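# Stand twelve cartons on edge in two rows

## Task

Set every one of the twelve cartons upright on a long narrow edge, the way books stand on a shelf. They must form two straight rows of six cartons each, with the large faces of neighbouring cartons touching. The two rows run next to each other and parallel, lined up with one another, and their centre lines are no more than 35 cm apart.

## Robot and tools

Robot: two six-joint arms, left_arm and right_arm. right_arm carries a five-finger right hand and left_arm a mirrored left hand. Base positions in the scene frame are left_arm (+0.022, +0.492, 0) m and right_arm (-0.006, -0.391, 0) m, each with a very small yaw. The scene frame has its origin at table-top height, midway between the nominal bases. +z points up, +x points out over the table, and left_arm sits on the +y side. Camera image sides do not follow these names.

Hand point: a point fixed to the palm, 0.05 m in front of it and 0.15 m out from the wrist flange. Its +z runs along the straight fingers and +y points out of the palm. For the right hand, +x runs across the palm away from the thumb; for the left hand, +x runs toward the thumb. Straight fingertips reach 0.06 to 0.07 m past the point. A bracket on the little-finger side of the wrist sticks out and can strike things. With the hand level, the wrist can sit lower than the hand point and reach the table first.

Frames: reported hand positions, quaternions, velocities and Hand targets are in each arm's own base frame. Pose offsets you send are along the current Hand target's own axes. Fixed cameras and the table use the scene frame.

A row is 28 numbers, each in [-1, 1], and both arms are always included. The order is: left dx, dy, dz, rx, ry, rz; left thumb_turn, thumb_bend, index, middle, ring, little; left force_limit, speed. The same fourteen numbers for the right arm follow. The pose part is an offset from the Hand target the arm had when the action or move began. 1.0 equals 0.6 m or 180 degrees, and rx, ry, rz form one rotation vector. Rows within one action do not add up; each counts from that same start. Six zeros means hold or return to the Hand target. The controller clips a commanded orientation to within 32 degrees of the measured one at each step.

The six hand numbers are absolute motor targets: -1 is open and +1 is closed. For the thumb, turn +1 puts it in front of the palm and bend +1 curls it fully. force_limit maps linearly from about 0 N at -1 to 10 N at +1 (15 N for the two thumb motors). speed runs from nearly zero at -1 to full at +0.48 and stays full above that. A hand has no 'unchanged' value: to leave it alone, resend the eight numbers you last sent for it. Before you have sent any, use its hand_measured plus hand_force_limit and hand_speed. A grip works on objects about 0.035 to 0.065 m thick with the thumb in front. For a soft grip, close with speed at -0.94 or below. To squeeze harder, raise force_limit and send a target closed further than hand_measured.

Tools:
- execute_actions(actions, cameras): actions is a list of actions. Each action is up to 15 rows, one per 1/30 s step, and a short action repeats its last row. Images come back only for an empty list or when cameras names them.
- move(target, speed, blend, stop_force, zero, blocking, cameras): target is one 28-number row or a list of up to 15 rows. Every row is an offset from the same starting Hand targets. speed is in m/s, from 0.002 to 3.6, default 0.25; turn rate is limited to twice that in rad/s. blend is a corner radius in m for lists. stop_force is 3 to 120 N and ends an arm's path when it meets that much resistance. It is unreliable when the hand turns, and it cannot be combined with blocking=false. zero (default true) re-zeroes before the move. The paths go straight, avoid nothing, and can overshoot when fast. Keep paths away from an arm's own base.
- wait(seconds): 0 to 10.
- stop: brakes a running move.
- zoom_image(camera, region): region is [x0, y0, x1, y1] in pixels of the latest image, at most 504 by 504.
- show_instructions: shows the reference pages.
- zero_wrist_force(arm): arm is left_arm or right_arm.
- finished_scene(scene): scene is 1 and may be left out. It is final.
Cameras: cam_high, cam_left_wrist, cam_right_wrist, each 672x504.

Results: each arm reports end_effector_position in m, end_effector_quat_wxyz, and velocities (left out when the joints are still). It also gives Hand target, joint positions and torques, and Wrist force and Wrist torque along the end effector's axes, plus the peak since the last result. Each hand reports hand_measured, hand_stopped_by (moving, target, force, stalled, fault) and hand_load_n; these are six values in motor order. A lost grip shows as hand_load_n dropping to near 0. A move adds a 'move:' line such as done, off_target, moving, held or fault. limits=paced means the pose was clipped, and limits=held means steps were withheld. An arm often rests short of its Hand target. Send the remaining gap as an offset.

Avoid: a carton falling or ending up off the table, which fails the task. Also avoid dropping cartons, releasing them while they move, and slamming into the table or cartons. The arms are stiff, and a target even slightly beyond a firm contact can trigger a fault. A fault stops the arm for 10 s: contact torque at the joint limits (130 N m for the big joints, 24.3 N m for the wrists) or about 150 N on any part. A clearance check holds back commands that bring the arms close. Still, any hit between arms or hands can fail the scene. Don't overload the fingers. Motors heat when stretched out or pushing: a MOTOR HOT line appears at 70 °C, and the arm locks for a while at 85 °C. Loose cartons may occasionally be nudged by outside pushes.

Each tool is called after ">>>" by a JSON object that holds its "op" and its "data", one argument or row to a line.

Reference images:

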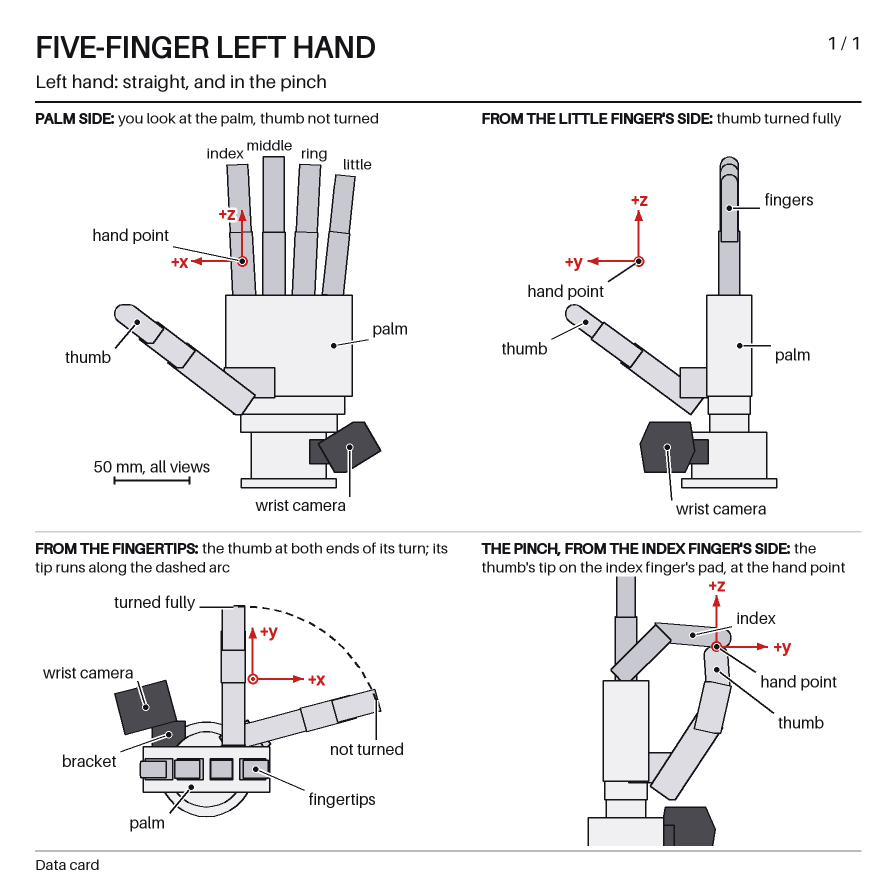

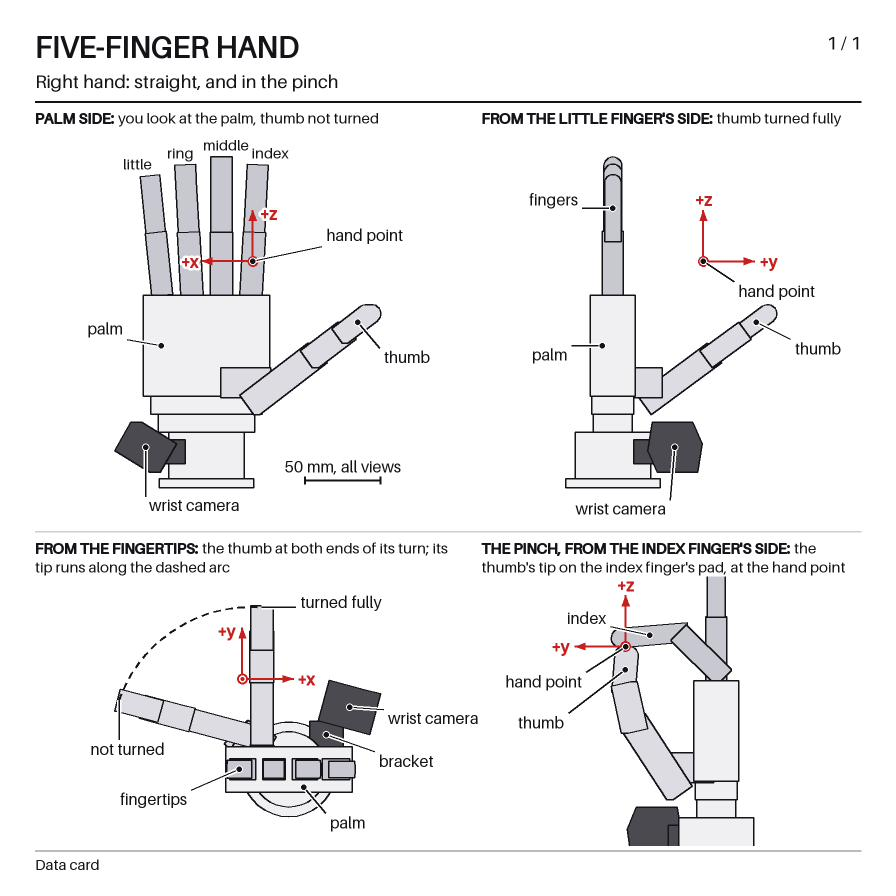

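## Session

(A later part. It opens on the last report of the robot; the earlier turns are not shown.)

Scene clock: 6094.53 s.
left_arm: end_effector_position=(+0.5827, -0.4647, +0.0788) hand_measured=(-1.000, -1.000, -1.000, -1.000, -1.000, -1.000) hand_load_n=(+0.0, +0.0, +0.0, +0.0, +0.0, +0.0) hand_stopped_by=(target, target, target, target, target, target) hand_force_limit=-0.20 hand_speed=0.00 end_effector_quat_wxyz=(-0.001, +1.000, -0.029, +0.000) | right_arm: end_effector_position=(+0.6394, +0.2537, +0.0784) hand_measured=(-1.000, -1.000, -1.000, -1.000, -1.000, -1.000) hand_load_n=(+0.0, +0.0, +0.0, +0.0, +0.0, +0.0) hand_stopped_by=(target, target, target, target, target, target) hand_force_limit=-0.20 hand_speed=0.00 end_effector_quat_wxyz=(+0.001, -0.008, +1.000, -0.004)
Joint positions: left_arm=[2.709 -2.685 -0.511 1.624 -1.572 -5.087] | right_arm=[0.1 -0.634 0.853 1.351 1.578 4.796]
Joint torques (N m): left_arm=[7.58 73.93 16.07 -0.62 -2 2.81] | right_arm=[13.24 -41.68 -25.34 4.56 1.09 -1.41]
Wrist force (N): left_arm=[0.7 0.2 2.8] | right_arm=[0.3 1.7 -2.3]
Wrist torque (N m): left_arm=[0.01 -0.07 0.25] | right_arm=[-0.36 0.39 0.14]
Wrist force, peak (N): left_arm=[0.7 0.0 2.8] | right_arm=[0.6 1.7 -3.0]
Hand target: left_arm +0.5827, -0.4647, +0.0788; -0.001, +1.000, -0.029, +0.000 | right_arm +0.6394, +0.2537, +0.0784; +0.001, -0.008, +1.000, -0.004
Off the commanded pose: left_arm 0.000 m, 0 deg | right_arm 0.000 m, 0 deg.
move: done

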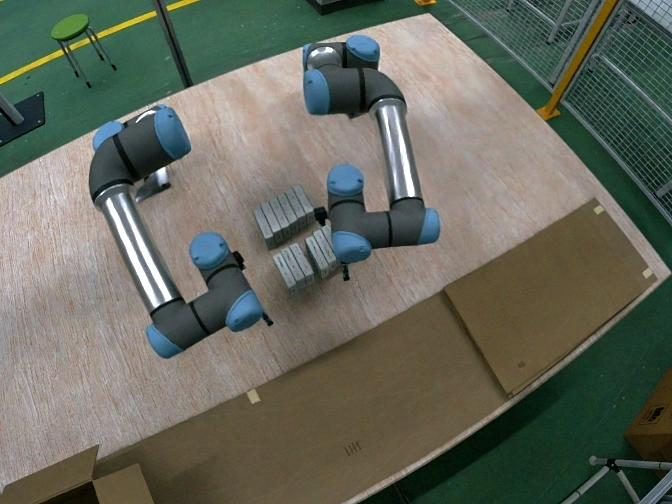

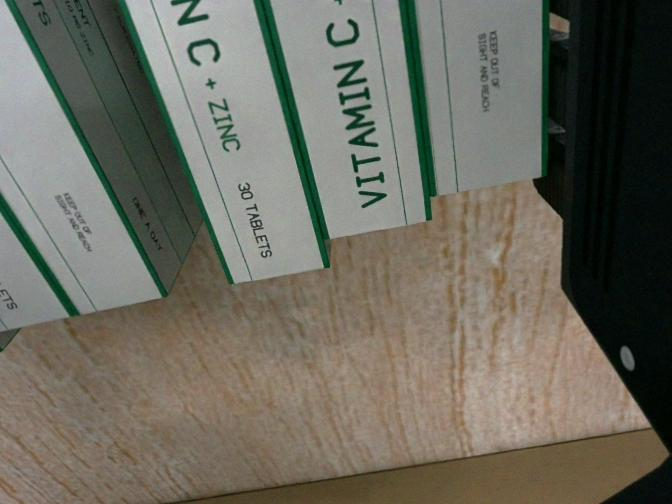

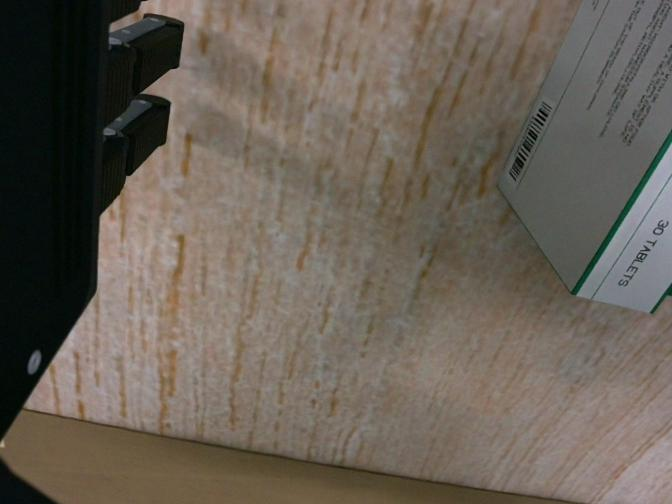

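>>> {"op": "move", "data": {
  "target": [0,0.035,0,0,0,0,-1,-1,-1,-1,-1,-1,-0.2,0,0,0,0,0,0,0,-1,-1,-1,-1,-1,-1,-0.2,0],
  "speed": 0.03,
  "stop_force": 12
}}

>>> {"op": "move", "data": {
  "target": [
    [0,-0.02,0,0,0,0,-1,-1,-1,-1,-1,-1,-0.2,0,0,0,0,0,0,0,-1,-1,-1,-1,-1,-1,-0.2,0],
    [0,-0.12,-0.1,0,0,0,-1,-1,-1,-1,-1,-1,-0.2,0,0,0,0,0,0,0,-1,-1,-1,-1,-1,-1,-0.2,0],
    [0,-0.2,-0.3,0,0,0,-1,-1,-1,-1,-1,-1,-0.2,0,0,-0.1,-0.2,0,0,0,-1,-1,-1,-1,-1,-1,-0.2,0]
  ],
  "speed": [0.05,0.1,0.2],
  "blend": 0.01,
  "cameras": ["all"]
}}

>>> {"op": "zoom_image", "data": {
  "camera": "cam_high",
  "region": [240, 170, 360, 310]
}}

Scene clock: 6120.93 s.
left_arm: end_effector_position=(+0.5815, -0.4857, +0.0788) hand_measured=(-1.000, -1.000, -1.000, -1.000, -1.000, -1.000) hand_load_n=(+0.0, +0.0, +0.0, +0.0, +0.0, +0.0) hand_stopped_by=(target, target, target, target, target, target) hand_force_limit=-0.20 hand_speed=0.00 end_effector_quat_wxyz=(-0.001, +1.000, -0.029, +0.000) | right_arm: end_effector_position=(+0.6394, +0.2537, +0.0784) hand_measured=(-1.000, -1.000, -1.000, -1.000, -1.000, -1.000) hand_load_n=(+0.0, +0.0, -0.5, +0.0, +0.0, +0.0) hand_stopped_by=(target, target, target, target, target, target) hand_force_limit=-0.20 hand_speed=0.00 end_effector_quat_wxyz=(+0.001, -0.008, +1.000, -0.004)
Joint positions: left_arm=[2.681 -2.749 -0.383 1.56 -1.572 -5.115] | right_arm=[0.1 -0.634 0.853 1.351 1.578 4.796]
Joint torques (N m): left_arm=[7.67 75.56 9.13 -0.63 -1.84 2.9] | right_arm=[13.49 -42.3 -22.92 4.61 1.04 -1.27]
Wrist force (N): left_arm=[0.7 -0.2 2.4] | right_arm=[0.4 1.5 -2.4]
Wrist torque (N m): left_arm=[0.01 -0.08 0.31] | right_arm=[-0.37 0.37 0.14]
Wrist force, peak (N): left_arm=[0.7 -0.1 2.8] | right_arm=[0.5 1.8 -3.0]
Hand target: left_arm +0.5815, -0.4857, +0.0788; -0.001, +1.000, -0.029, +0.000 | right_arm +0.6394, +0.2537, +0.0784; +0.001, -0.008, +1.000, -0.004
Off the commanded pose: left_arm 0.000 m, 0 deg | right_arm 0.000 m, 0 deg.
move: done

Scene clock: 6123.17 s.
left_arm: end_effector_position=(+0.5886, -0.3661, +0.2588) hand_measured=(-1.000, -1.000, -1.000, -1.000, -1.000, -1.000) hand_load_n=(+0.0, +0.0, +0.0, +0.0, +0.0, +0.0) hand_stopped_by=(target, target, target, target, target, target) hand_force_limit=-0.20 hand_speed=0.00 end_effector_quat_wxyz=(-0.001, +1.000, -0.029, +0.000) | right_arm: end_effector_position=(+0.6402, +0.1946, +0.1988) hand_measured=(-1.000, -1.000, -1.000, -1.000, -1.000, -1.000) hand_load_n=(+0.0, +0.0, +0.0, +0.0, +0.0, +0.0) hand_stopped_by=(target, target, target, target, target, target) hand_force_limit=-0.20 hand_speed=0.00 end_effector_quat_wxyz=(+0.001, -0.008, +1.000, -0.004)
Joint positions: left_arm=[2.855 -2.516 -0.375 1.319 -1.572 -4.941] | right_arm=[0.004 -0.726 0.713 1.582 1.578 4.701]
Joint torques (N m): left_arm=[-4.28 68.64 19.29 -3.29 -2.15 -2.91] | right_arm=[10.81 -48.54 -23.02 4.39 0.99 1.13]
Wrist force (N): left_arm=[0.8 -0.3 2.3] | right_arm=[0.5 1.9 -2.6]
Wrist torque (N m): left_arm=[-0.05 -0.10 0.34] | right_arm=[-0.31 0.39 0.11]
Wrist force, peak (N): left_arm=[0.6 0.2 3.3] | right_arm=[0.4 1.1 -4.2]
Hand target: left_arm +0.5885, -0.3661, +0.2589; -0.001, +1.000, -0.029, +0.000 | right_arm +0.6401, +0.1946, +0.1989; +0.001, -0.008, +1.000, -0.004
Off the commanded pose: left_arm 0.000 m, 0 deg | right_arm 0.000 m, 0 deg.
move: done; blend cut to 0.006 m at target 1

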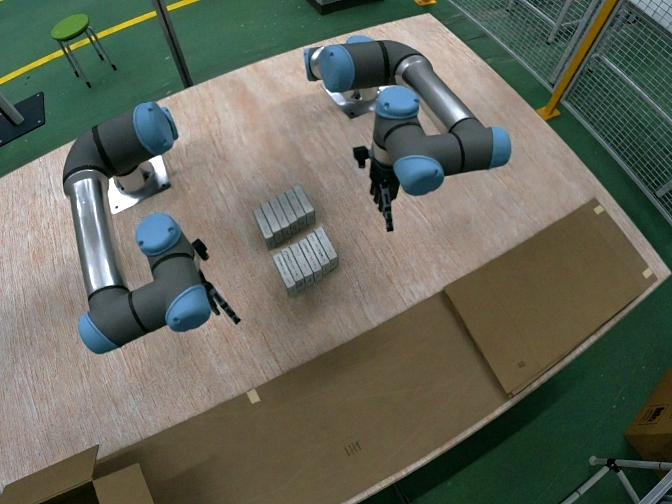

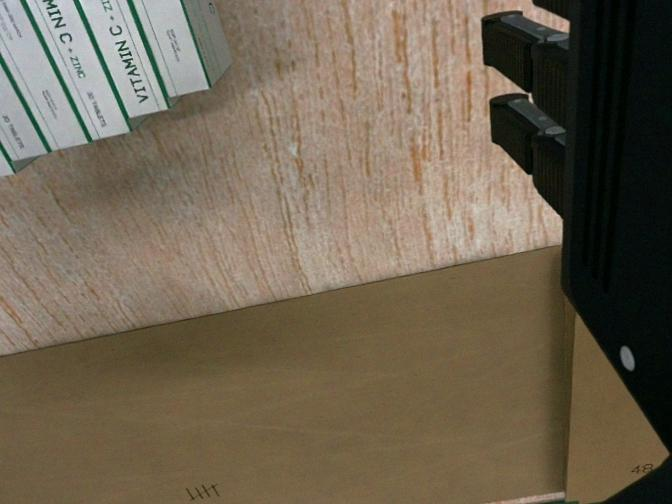

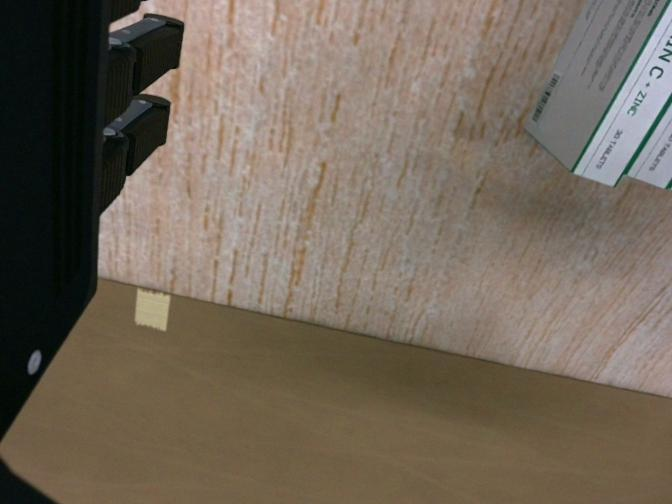

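Scaled by 3.600 from the camera's 672x504 image, which has a finer 960x720 frame.

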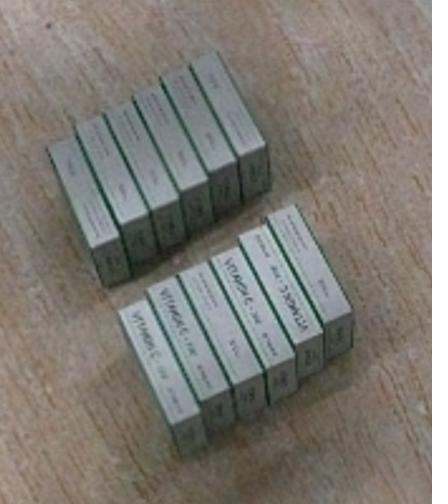

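>>> {"op": "move", "data": {
  "target": [
    [0,-0.33,-0.1,0,0,0,-1,-1,-1,-1,-1,-1,-0.2,0,0,0,0,0,0,0,-1,-1,-1,-1,-1,-1,-0.2,0],
    [0,-0.33,-0.1,0,0,0,-1,-1,-1,-1,-1,-1,-0.2,0,0.0223,0.2,0,0,0,-0.5,-1,-1,-1,-1,-1,-1,-0.2,0]
  ],
  "speed": 0.25,
  "blend": 0.02,
  "cameras": ["all"]
}}

Scene clock: 6232.13 s.
left_arm: end_effector_position=(+0.6001, -0.1685, +0.3192) hand_measured=(-1.000, -1.000, -1.000, -1.000, -1.000, -1.000) hand_load_n=(+0.0, +0.0, +0.0, +0.0, +0.0, +0.0) hand_stopped_by=(target, target, target, target, target, target) hand_force_limit=-0.20 hand_speed=0.00 end_effector_quat_wxyz=(-0.001, +1.000, -0.029, +0.000) | right_arm: end_effector_position=(+0.6234, +0.3139, +0.1973) hand_measured=(-1.000, -1.000, -1.000, -1.000, -1.000, -1.000) hand_load_n=(+0.5, +0.0, +0.0, +0.0, +0.0, +0.0) hand_stopped_by=(target, target, target, target, target, target) hand_force_limit=-0.20 hand_speed=0.00 end_effector_quat_wxyz=(-0.122, +0.686, -0.716, +0.042)
Joint positions: left_arm=[3.188 -2.309 -0.595 1.333 -1.572 -4.608] | right_arm=[0.186 -0.408 0.035 1.692 1.509 3.379]
Joint torques (N m): left_arm=[7.7 37.99 8.56 -0.61 -1.81 2.95] | right_arm=[-7.98 -55.28 -21.31 4.08 -1.36 0.59]
Wrist force (N): left_arm=[0.8 0.1 2.6] | right_arm=[0.1 1.1 -2.4]
Wrist torque (N m): left_arm=[0.02 -0.07 0.35] | right_arm=[-0.35 0.40 0.06]
Wrist force, peak (N): left_arm=[0.9 3.1 2.7] | right_arm=[0.8 1.9 -2.8]
Hand target: left_arm +0.6001, -0.1685, +0.3192; -0.001, +1.000, -0.029, +0.000 | right_arm +0.6249, +0.3144, +0.1980; +0.002, +0.713, -0.702, +0.003
Off the commanded pose: left_arm 0.000 m, 0 deg | right_arm 0.002 m, 15 deg.
elbow stopped short (right arm): the move would have taken joint 3 (elbow) straighter than the controller allows.
move: off_target (right_arm)

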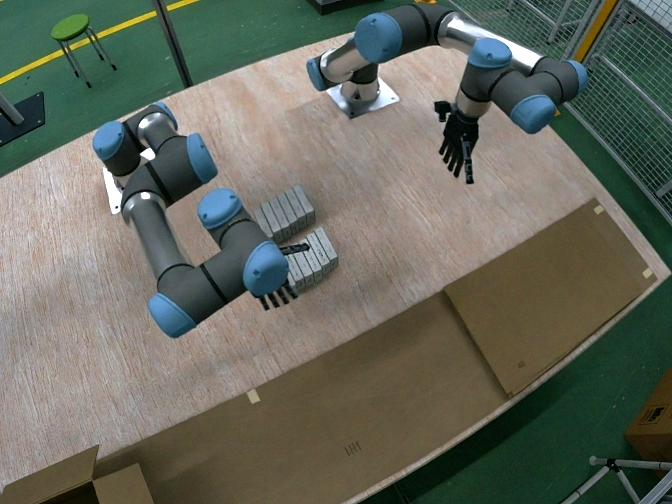

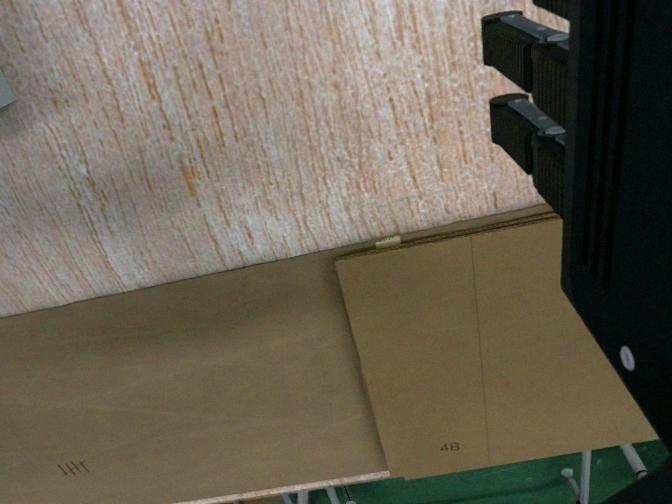

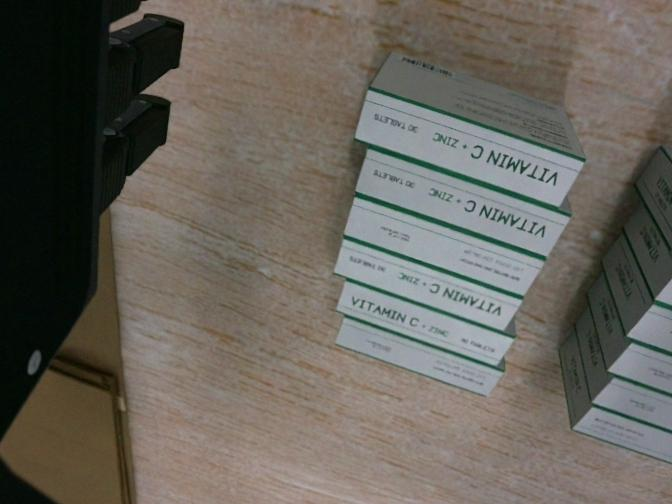

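>>> {"op": "move", "data": {
  "target": [0,0,0,0,0,0,-1,-1,-1,-1,-1,-1,-0.2,0,0,-0.01,0.1,0,0,0,-1,-1,-1,-1,-1,-1,-0.2,0],
  "speed": 0.08,
  "cameras": ["all"]
}}

Scene clock: 6254.90 s.
left_arm: end_effector_position=(+0.6001, -0.1685, +0.3192) hand_measured=(-1.000, -1.000, -1.000, -1.000, -1.000, -1.000) hand_load_n=(+0.0, +0.0, +0.0, +0.0, +0.0, +0.0) hand_stopped_by=(target, target, target, target, target, target) hand_force_limit=-0.20 hand_speed=0.00 end_effector_quat_wxyz=(-0.001, +1.000, -0.029, +0.000) | right_arm: end_effector_position=(+0.6296, +0.3135, +0.1373) hand_measured=(-1.000, -1.000, -1.000, -1.000, -1.000, -1.000) hand_load_n=(+0.0, +0.0, +0.0, +0.0, +0.0, +0.0) hand_stopped_by=(target, target, target, target, target, target) hand_force_limit=-0.20 hand_speed=0.00 end_effector_quat_wxyz=(-0.093, +0.694, -0.714, +0.036)
Joint positions: left_arm=[3.188 -2.309 -0.595 1.333 -1.572 -4.608] | right_arm=[0.193 -0.325 0.035 1.666 1.529 3.367]
Joint torques (N m): left_arm=[7.94 37.36 8.73 -0.8 -1.97 2.93] | right_arm=[12.46 -62.14 -21.66 2.95 1.23 -1.89]
Wrist force (N): left_arm=[1.0 0.2 2.3] | right_arm=[0.2 1.4 -2.6]
Wrist torque (N m): left_arm=[0.06 -0.12 0.35] | right_arm=[-0.32 0.41 0.25]
Wrist force, peak (N): left_arm=[1.3 0.1 2.5] | right_arm=[0.1 1.3 -3.3]
Hand target: left_arm +0.6001, -0.1685, +0.3192; -0.001, +1.000, -0.029, +0.000 | right_arm +0.6310, +0.3141, +0.1380; +0.002, +0.713, -0.702, +0.003
Off the commanded pose: left_arm 0.000 m, 0 deg | right_arm 0.002 m, 12 deg.
elbow stopped short (right arm): the move would have taken joint 3 (elbow) straighter than the controller allows.
move: off_target (right_arm)

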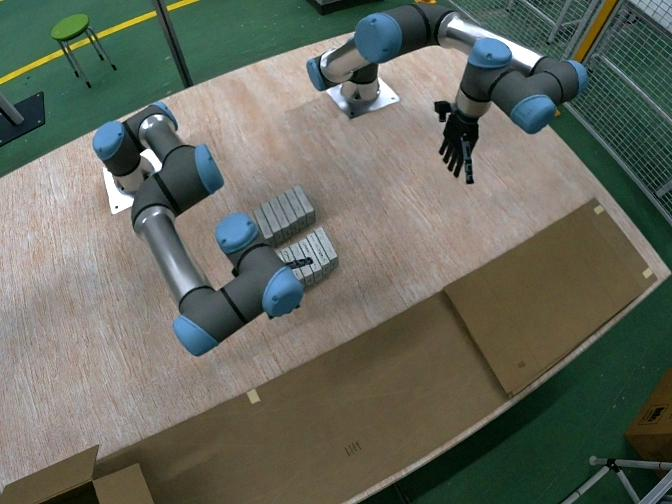

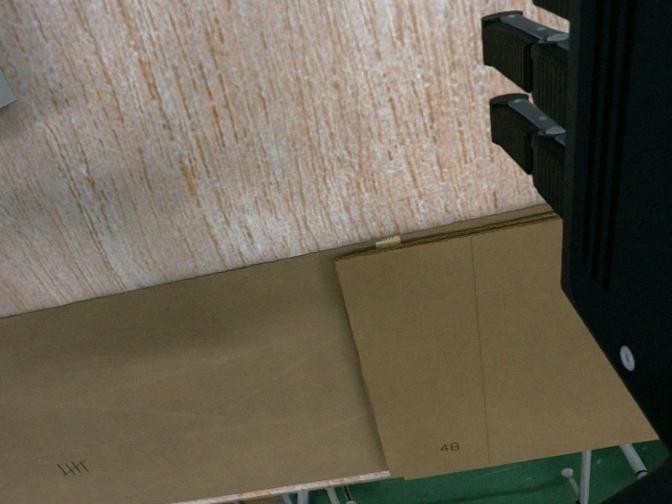

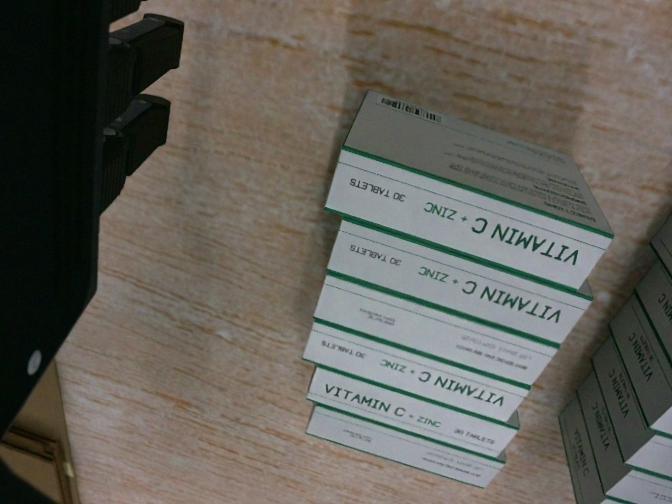

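>>> {"op": "move", "data": {
  "target": [0,0,0,0,0,0,-1,-1,-1,-1,-1,-1,-0.2,0,0.1,0.2,-0.15,0,0,0,-1,-1,-1,-1,-1,-1,-0.2,0],
  "speed": 0.15
}}

Scene clock: 6270.93 s.
left_arm: end_effector_position=(+0.6001, -0.1685, +0.3192) hand_measured=(-1.000, -1.000, -1.000, -1.000, -1.000, -1.000) hand_load_n=(+0.0, +0.0, +0.0, +0.0, +0.0, +0.0) hand_stopped_by=(target, target, target, target, target, target) hand_force_limit=-0.20 hand_speed=0.00 end_effector_quat_wxyz=(-0.001, +1.000, -0.029, +0.000) | right_arm: end_effector_position=(+0.5119, +0.2527, +0.2281) hand_measured=(-1.000, -1.000, -1.000, -1.000, -1.000, -1.000) hand_load_n=(+0.0, +0.0, +0.5, +0.0, +0.0, +0.0) hand_stopped_by=(target, target, target, target, target, target) hand_force_limit=-0.20 hand_speed=0.00 end_effector_quat_wxyz=(+0.002, +0.713, -0.702, +0.003)
Joint positions: left_arm=[3.188 -2.309 -0.595 1.333 -1.572 -4.608] | right_arm=[0.156 -0.76 0.699 1.63 1.578 3.282]
Joint torques (N m): left_arm=[8.12 37.56 9.15 -0.79 -1.84 2.84] | right_arm=[13.07 -52.17 -12.48 2.41 -1.98 2.1]
Wrist force (N): left_arm=[0.9 0.2 2.2] | right_arm=[0.5 2.2 -2.5]
Wrist torque (N m): left_arm=[0.06 -0.09 0.34] | right_arm=[-0.26 0.38 0.20]
Wrist force, peak (N): left_arm=[0.9 0.1 2.6] | right_arm=[0.9 2.9 -3.1]
Hand target: left_arm +0.6001, -0.1685, +0.3192; -0.001, +1.000, -0.029, +0.000 | right_arm +0.5118, +0.2528, +0.2282; +0.002, +0.713, -0.702, +0.003
Off the commanded pose: left_arm 0.000 m, 0 deg | right_arm 0.000 m, 0 deg.
move: done

>>> {"op": "move", "data": {
  "target": [
    [0,0,0,0,0,0,-1,-1,-1,-1,-1,-1,-0.2,0,-0.1,-0.03,0,0,0,-0.5,-1,-1,-1,-1,-1,-1,-0.2,0],
    [0,0,0,0,0,0,-1,-1,-1,-1,-1,-1,-0.2,0,-0.2502,-0.0942,0.0137,0,0,-0.9999,-1,-1,-1,-1,-1,-1,-0.2,0]
  ],
  "speed": 0.25,
  "blend": 0.02,
  "cameras": ["all"]
}}

Scene clock: 6304.97 s.
left_arm: end_effector_position=(+0.6001, -0.1685, +0.3192) hand_measured=(-1.000, -1.000, -1.000, -1.000, -1.000, -1.000) hand_load_n=(+0.0, -0.5, +0.0, +0.0, +0.0, +0.0) hand_stopped_by=(target, target, target, target, target, target) hand_force_limit=-0.20 hand_speed=0.00 end_effector_quat_wxyz=(-0.001, +1.000, -0.029, +0.000) | right_arm: end_effector_position=(+0.5659, +0.4038, +0.2190) hand_measured=(-1.000, -1.000, -1.000, -1.000, -1.000, -1.000) hand_load_n=(+0.0, +0.0, +0.0, +0.0, +0.0, +0.0) hand_stopped_by=(target, target, target, target, target, target) hand_force_limit=-0.20 hand_speed=0.00 end_effector_quat_wxyz=(+0.003, +0.702, +0.712, -0.002)
Joint positions: left_arm=[3.188 -2.309 -0.595 1.333 -1.572 -4.608] | right_arm=[0.511 -0.486 0.208 1.851 1.578 0.495]
Joint torques (N m): left_arm=[7.21 37.78 9.09 -1.09 -1.87 2.77] | right_arm=[-14.13 -43.77 -23.94 4.38 -0.94 -1.5]
Wrist force (N): left_arm=[0.7 0.0 2.4] | right_arm=[0.6 1.8 -2.6]
Wrist torque (N m): left_arm=[0.02 -0.07 0.34] | right_arm=[-0.34 0.37 0.12]
Wrist force, peak (N): left_arm=[1.3 0.1 2.7] | right_arm=[0.6 1.9 -2.9]
Hand target: left_arm +0.6001, -0.1685, +0.3192; -0.001, +1.000, -0.029, +0.000 | right_arm +0.5659, +0.4038, +0.2190; +0.003, +0.702, +0.713, -0.002
Off the commanded pose: left_arm 0.000 m, 0 deg | right_arm 0.000 m, 0 deg.
elbow stopped short (right arm): the move would have taken joint 3 (elbow) straighter than the controller allows.
move: done

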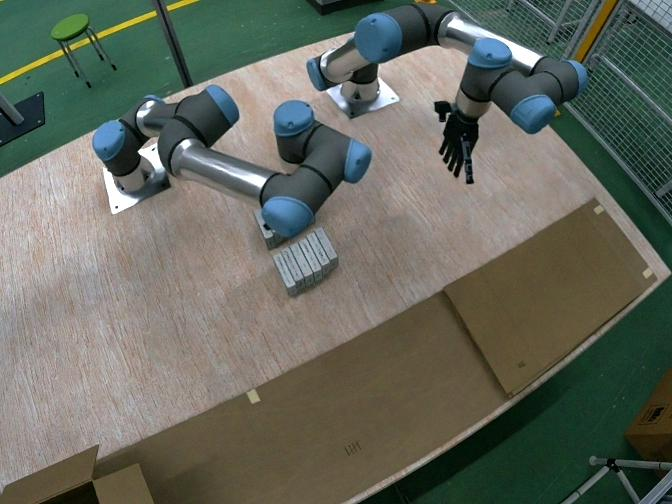

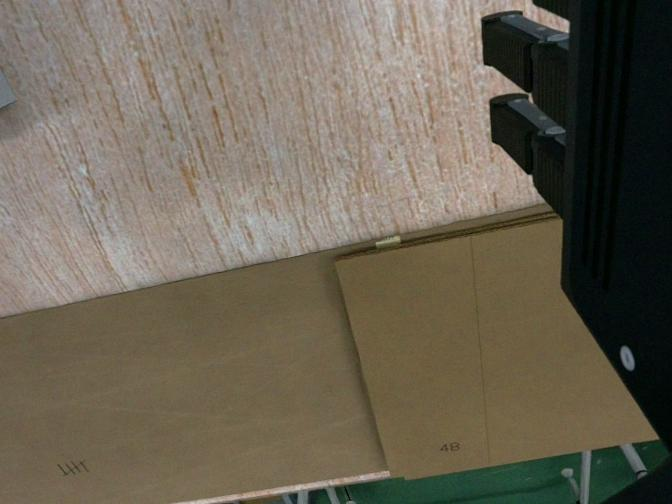

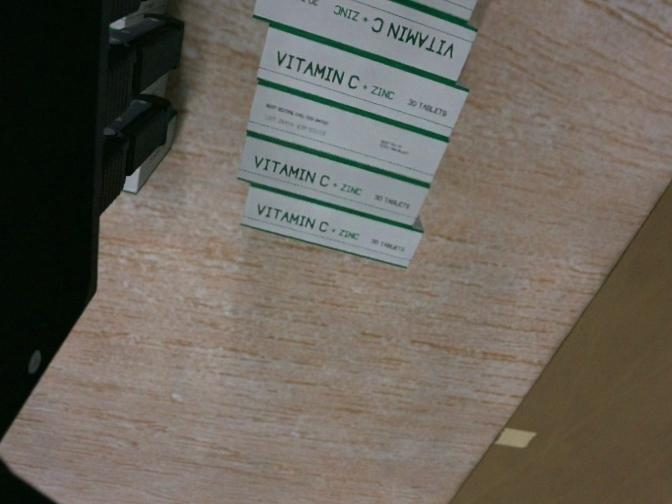

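>>> {"op": "move", "data": {
  "target": [0,0,0,0,0,0,-1,-1,-1,-1,-1,-1,-0.2,0,0,0,0.12,0,0,0,-1,-1,-1,-1,-1,-1,-0.2,0],
  "speed": 0.08,
  "stop_force": 6,
  "cameras": ["cam_right_wrist","cam_high"]
}}

Scene clock: 6354.13 s.
left_arm: end_effector_position=(+0.6001, -0.1685, +0.3192) hand_measured=(-1.000, -1.000, -1.000, -1.000, -1.000, -1.000) hand_load_n=(+0.0, +0.0, +0.0, +0.0, +0.0, +0.0) hand_stopped_by=(target, target, target, target, target, target) hand_force_limit=-0.20 hand_speed=0.00 end_effector_quat_wxyz=(-0.001, +1.000, -0.029, +0.000) | right_arm: end_effector_position=(+0.5661, +0.4032, +0.1470) hand_measured=(-1.000, -1.000, -1.000, -1.000, -1.000, -1.000) hand_load_n=(+0.0, +0.0, +0.0, +0.5, +0.0, +0.0) hand_stopped_by=(target, target, target, target, target, target) hand_force_limit=-0.20 hand_speed=0.00 end_effector_quat_wxyz=(+0.003, +0.702, +0.713, -0.002)
Joint positions: left_arm=[3.188 -2.309 -0.595 1.333 -1.572 -4.608] | right_arm=[0.51 -0.558 0.534 1.596 1.578 0.494]
Joint torques (N m): left_arm=[7.64 37.82 9.1 -1.25 -1.81 2.73] | right_arm=[-10.22 -42.06 -10.06 0.63 -1.36 -0.06]
Wrist force (N): left_arm=[1.1 0.2 2.3] | right_arm=[0.6 1.9 -2.2]
Wrist torque (N m): left_arm=[0.05 -0.12 0.36] | right_arm=[-0.32 0.38 0.29]
Wrist force, peak (N): left_arm=[0.9 0.5 2.7] | right_arm=[0.5 1.9 -3.3]
Hand target: left_arm +0.6001, -0.1685, +0.3192; -0.001, +1.000, -0.029, +0.000 | right_arm +0.5661, +0.4032, +0.1470; +0.003, +0.702, +0.713, -0.002
Off the commanded pose: left_arm 0.000 m, 0 deg | right_arm 0.000 m, 0 deg.
move: done
Images, in order (width x height): cam_high 672x504, cam_right_wrist 672x504.

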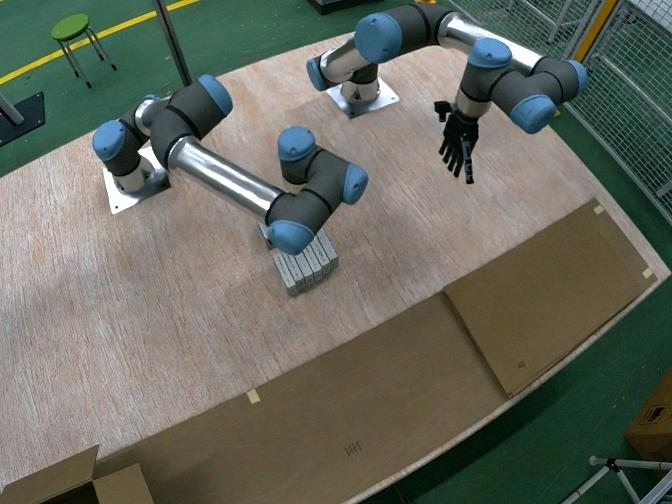

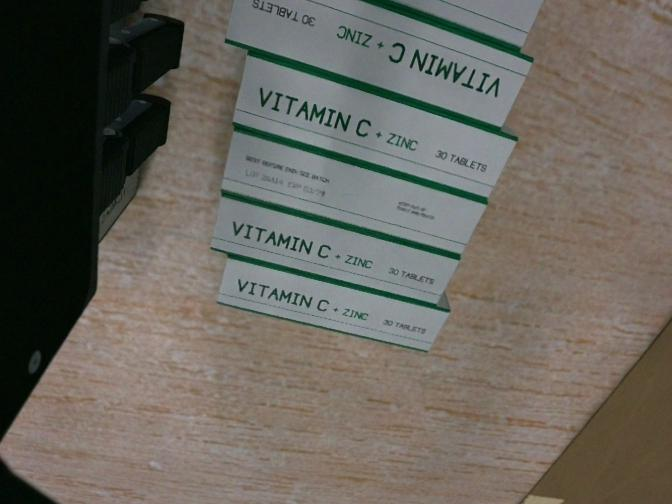

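>>> {"op": "move", "data": {
  "target": [0,0,0,0,0,0,-1,-1,-1,-1,-1,-1,-0.2,0,0,0.001,0.1133,0,0,0,-1,-1,-1,-1,-1,-1,-0.2,0],
  "speed": 0.04,
  "stop_force": 4,
  "cameras": ["cam_right_wrist","cam_high"]
}}

Scene clock: 6374.57 s.
left_arm: end_effector_position=(+0.6001, -0.1685, +0.3192) hand_measured=(-1.000, -1.000, -1.000, -1.000, -1.000, -1.000) hand_load_n=(+0.0, +0.0, +0.0, +0.0, +0.0, +0.0) hand_stopped_by=(target, target, target, target, target, target) hand_force_limit=-0.20 hand_speed=0.00 end_effector_quat_wxyz=(-0.001, +1.000, -0.029, +0.000) | right_arm: end_effector_position=(+0.5668, +0.4027, +0.0790) hand_measured=(-1.000, -1.000, -1.000, -1.000, -1.000, -1.000) hand_load_n=(+0.0, +0.0, +0.0, +0.0, +0.0, +0.0) hand_stopped_by=(target, target, target, target, target, target) hand_force_limit=-0.20 hand_speed=0.00 end_effector_quat_wxyz=(+0.003, +0.702, +0.713, -0.002)
Joint positions: left_arm=[3.188 -2.309 -0.595 1.333 -1.572 -4.608] | right_arm=[0.508 -0.541 0.676 1.438 1.578 0.493]
Joint torques (N m): left_arm=[7.71 38.06 9.19 -1.41 -1.85 2.81] | right_arm=[-11.76 -58.35 -25.46 4.64 0.65 -1.64]
Wrist force (N): left_arm=[0.8 0.2 2.5] | right_arm=[0.5 1.9 -2.4]
Wrist torque (N m): left_arm=[0.03 -0.08 0.34] | right_arm=[-0.31 0.38 0.29]
Wrist force, peak (N): left_arm=[1.1 0.2 2.6] | right_arm=[0.4 1.9 -2.8]
Hand target: left_arm +0.6001, -0.1685, +0.3192; -0.001, +1.000, -0.029, +0.000 | right_arm +0.5668, +0.4027, +0.0790; +0.003, +0.702, +0.713, -0.002
Off the commanded pose: left_arm 0.000 m, 0 deg | right_arm 0.000 m, 0 deg.
move: done
Images, in order (width x height): cam_high 672x504, cam_right_wrist 672x504.

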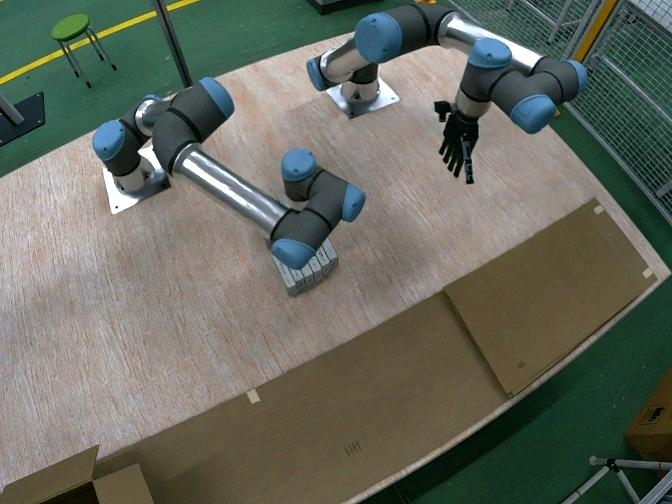

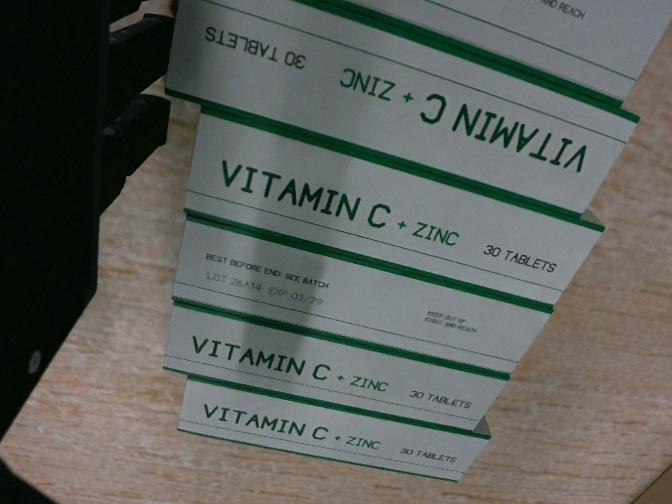

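>>> {"op": "move", "data": {
  "target": [0,0,0,0,0,0,-1,-1,-1,-1,-1,-1,-0.2,0,0,0.0375,0,0,0,0,-1,-1,-1,-1,-1,-1,-0.2,0],
  "speed": 0.03,
  "stop_force": 15,
  "cameras": ["cam_right_wrist"]
}}

Scene clock: 6384.63 s.
left_arm: end_effector_position=(+0.6001, -0.1685, +0.3192) hand_measured=(-1.000, -1.000, -1.000, -1.000, -1.000, -1.000) hand_load_n=(+0.0, -0.5, +0.0, +0.0, +0.0, -0.5) hand_stopped_by=(target, target, target, target, target, target) hand_force_limit=-0.20 hand_speed=0.00 end_effector_quat_wxyz=(-0.001, +1.000, -0.029, +0.000) | right_arm: end_effector_position=(+0.5893, +0.4031, +0.0790) hand_measured=(-1.000, -1.000, -1.000, -1.000, -1.000, -1.000) hand_load_n=(+0.0, +0.0, +0.0, +0.0, +0.0, +0.0) hand_stopped_by=(target, target, target, target, target, target) hand_force_limit=-0.20 hand_speed=0.00 end_effector_quat_wxyz=(+0.003, +0.702, +0.713, -0.002)
Joint positions: left_arm=[3.188 -2.309 -0.595 1.333 -1.572 -4.608] | right_arm=[0.493 -0.468 0.533 1.508 1.578 0.477]
Joint torques (N m): left_arm=[7.02 38.36 9.86 -1.46 -1.85 2.9] | right_arm=[12.82 -60.4 -22.01 0.56 1.24 2.07]
Wrist force (N): left_arm=[1.2 0.1 2.1] | right_arm=[0.7 2.0 -2.2]
Wrist torque (N m): left_arm=[0.04 -0.15 0.36] | right_arm=[-0.30 0.34 0.29]
Wrist force, peak (N): left_arm=[0.9 0.0 2.7] | right_arm=[0.5 2.2 -2.7]
Hand target: left_arm +0.6001, -0.1685, +0.3192; -0.001, +1.000, -0.029, +0.000 | right_arm +0.5893, +0.4031, +0.0790; +0.003, +0.702, +0.713, -0.002
Off the commanded pose: left_arm 0.000 m, 0 deg | right_arm 0.000 m, 0 deg.
move: done
Images, in order (width x height): cam_right_wrist 672x504.

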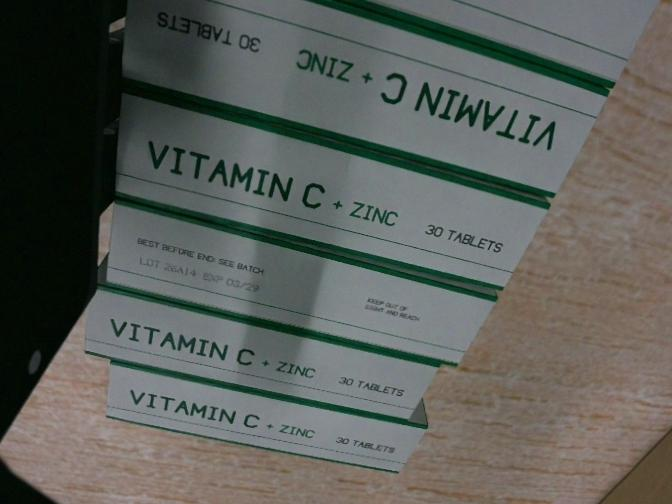

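>>> {"op": "move", "data": {
  "target": [
    [0,0,0,0,0,0,-1,-1,-1,-1,-1,-1,-0.2,0,0,-0.02,0,0,0,0,-1,-1,-1,-1,-1,-1,-0.2,0],
    [0,0,0,0,0,0,-1,-1,-1,-1,-1,-1,-0.2,0,-0.125,-0.02,0,0,0,0,-1,-1,-1,-1,-1,-1,-0.2,0],
    [0,0,0,0,0,0,-1,-1,-1,-1,-1,-1,-0.2,0,-0.125,0.0005,0,0,0,0,-1,-1,-1,-1,-1,-1,-0.2,0]
  ],
  "speed": 0.03,
  "stop_force": 10,
  "cameras": ["cam_right_wrist","cam_high"]
}}

Scene clock: 6406.07 s.
left_arm: end_effector_position=(+0.6001, -0.1685, +0.3192) hand_measured=(-1.000, -1.000, -1.000, -1.000, -1.000, -1.000) hand_load_n=(+0.0, +0.0, +0.0, +0.0, +0.0, +0.0) hand_stopped_by=(target, target, target, target, target, target) hand_force_limit=-0.20 hand_speed=0.00 end_effector_quat_wxyz=(-0.001, +1.000, -0.029, +0.000) | right_arm: end_effector_position=(+0.5908, +0.3281, +0.0796) hand_measured=(-1.000, -1.000, -1.000, -1.000, -1.000, -1.000) hand_load_n=(+0.0, +0.0, +0.0, +0.0, +0.0, +0.0) hand_stopped_by=(target, target, target, target, target, target) hand_force_limit=-0.20 hand_speed=0.00 end_effector_quat_wxyz=(+0.003, +0.702, +0.713, -0.002)
Joint positions: left_arm=[3.188 -2.309 -0.595 1.333 -1.572 -4.608] | right_arm=[0.387 -0.632 0.848 1.355 1.578 0.372]
Joint torques (N m): left_arm=[7.4 38.14 9.86 -1.53 -1.86 2.72] | right_arm=[12.9 -55.9 -15.52 0.53 -1.05 2.22]
Wrist force (N): left_arm=[0.7 0.1 2.0] | right_arm=[0.4 1.5 -2.7]
Wrist torque (N m): left_arm=[0.05 -0.07 0.34] | right_arm=[-0.37 0.39 0.27]
Wrist force, peak (N): left_arm=[1.0 -0.1 2.7] | right_arm=[0.8 2.2 -2.7]
Hand target: left_arm +0.6001, -0.1685, +0.3192; -0.001, +1.000, -0.029, +0.000 | right_arm +0.5908, +0.3281, +0.0796; +0.003, +0.702, +0.713, -0.002
Off the commanded pose: left_arm 0.000 m, 0 deg | right_arm 0.000 m, 0 deg.
move: done
Images, in order (width x height): cam_high 672x504, cam_right_wrist 672x504.

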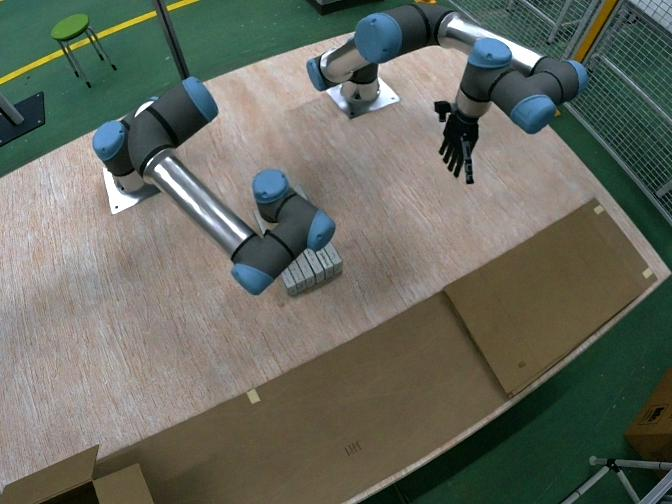

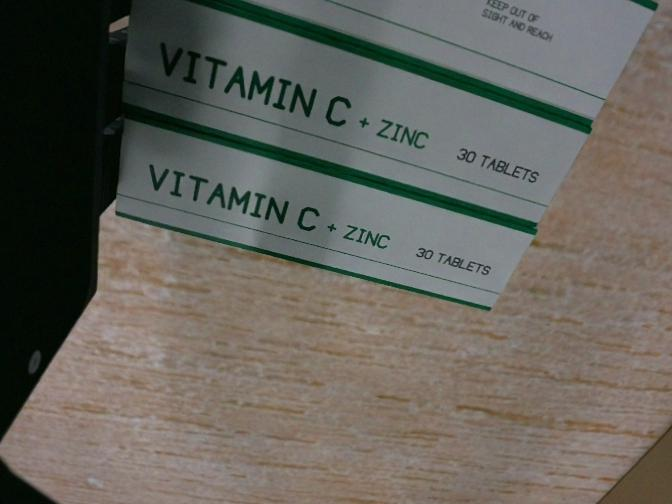

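>>> {"op": "move", "data": {
  "target": [
    [0,0,0,0,0,0,-1,-1,-1,-1,-1,-1,-0.2,0,0,-0.012,0,0,0,0,-1,-1,-1,-1,-1,-1,-0.2,0],
    [0,0,0,0,0,0,-1,-1,-1,-1,-1,-1,-0.2,0,0,-0.012,-0.2,0,0,0,-1,-1,-1,-1,-1,-1,-0.2,0],
    [0,0,0,0,0,0,-1,-1,-1,-1,-1,-1,-0.2,0,0.125,-0.29,-0.2,0,0,0,-1,-1,-1,-1,-1,-1,-0.2,0]
  ],
  "speed": [0.03,0.08,0.15],
  "blend": [0.001,0.02,0],
  "cameras": ["cam_right_wrist","cam_high"]
}}

>>> {"op": "zoom_image", "data": {
  "camera": "cam_high",
  "region": [240, 170, 360, 310]
}}

Scene clock: 6423.70 s.
left_arm: end_effector_position=(+0.6001, -0.1685, +0.3192) hand_measured=(-1.000, -1.000, -1.000, -1.000, -1.000, -1.000) hand_load_n=(+0.0, +0.0, +0.0, +0.0, +0.0, +0.0) hand_stopped_by=(target, target, target, target, target, target) hand_force_limit=-0.20 hand_speed=0.00 end_effector_quat_wxyz=(-0.001, +1.000, -0.029, +0.000) | right_arm: end_effector_position=(+0.4154, +0.4013, +0.1987) hand_measured=(-1.000, -1.000, -1.000, -1.000, -1.000, -1.000) hand_load_n=(+0.0, +0.0, +0.0, +0.0, +0.0, +0.0) hand_stopped_by=(target, target, target, target, target, target) hand_force_limit=-0.20 hand_speed=0.00 end_effector_quat_wxyz=(+0.003, +0.702, +0.713, -0.002)
Joint positions: left_arm=[3.188 -2.309 -0.595 1.333 -1.572 -4.608] | right_arm=[0.644 -0.928 1.067 1.434 1.578 0.629]
Joint torques (N m): left_arm=[6.71 38.18 10.07 -1.71 -1.8 2.79] | right_arm=[0.94 -37.19 -16.1 4.68 1.7 0.37]
Wrist force (N): left_arm=[0.6 -0.1 2.2] | right_arm=[0.6 1.7 -2.7]
Wrist torque (N m): left_arm=[0.01 -0.06 0.33] | right_arm=[-0.34 0.36 0.26]
Wrist force, peak (N): left_arm=[0.9 0.0 2.6] | right_arm=[0.2 2.5 -3.0]
Hand target: left_arm +0.6001, -0.1685, +0.3192; -0.001, +1.000, -0.029, +0.000 | right_arm +0.4154, +0.4013, +0.1987; +0.003, +0.702, +0.713, -0.002
Off the commanded pose: left_arm 0.000 m, 0 deg | right_arm 0.000 m, 0 deg.
move: done
Images, in order (width x height): cam_high 672x504, cam_right_wrist 672x504.

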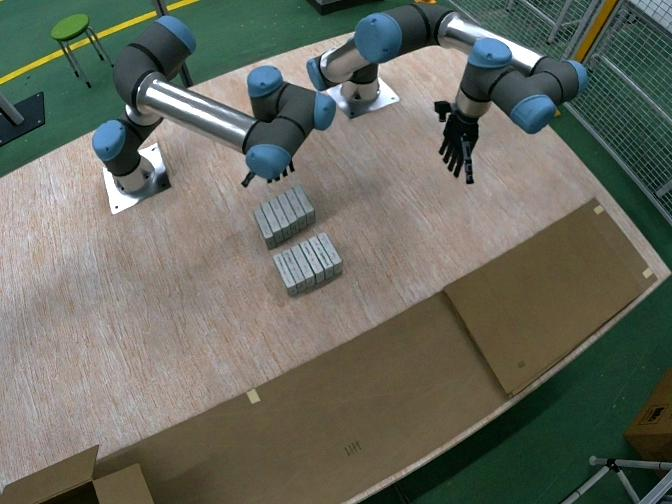

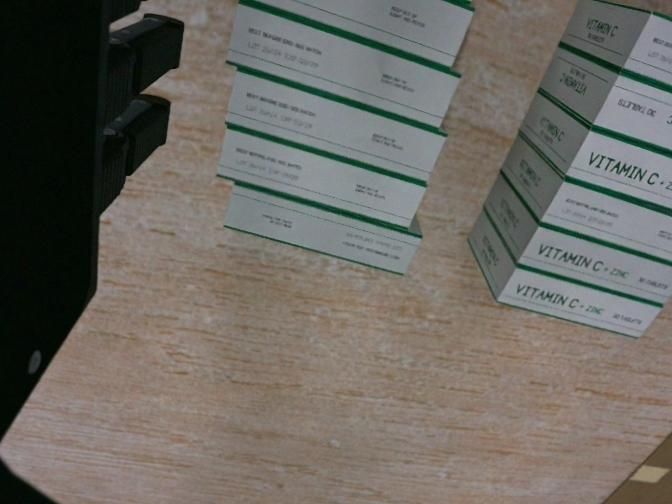

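Scaled by 3.600 from the camera's 672x504 image, which has a finer 960x720 frame.

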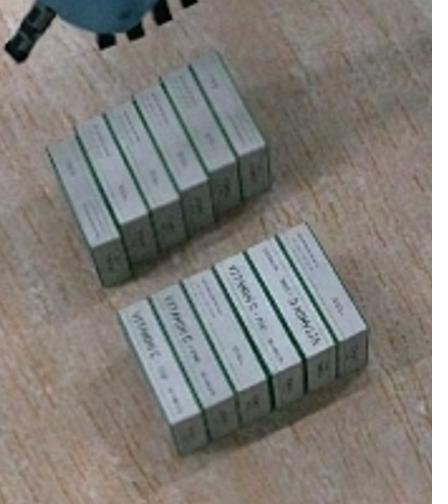

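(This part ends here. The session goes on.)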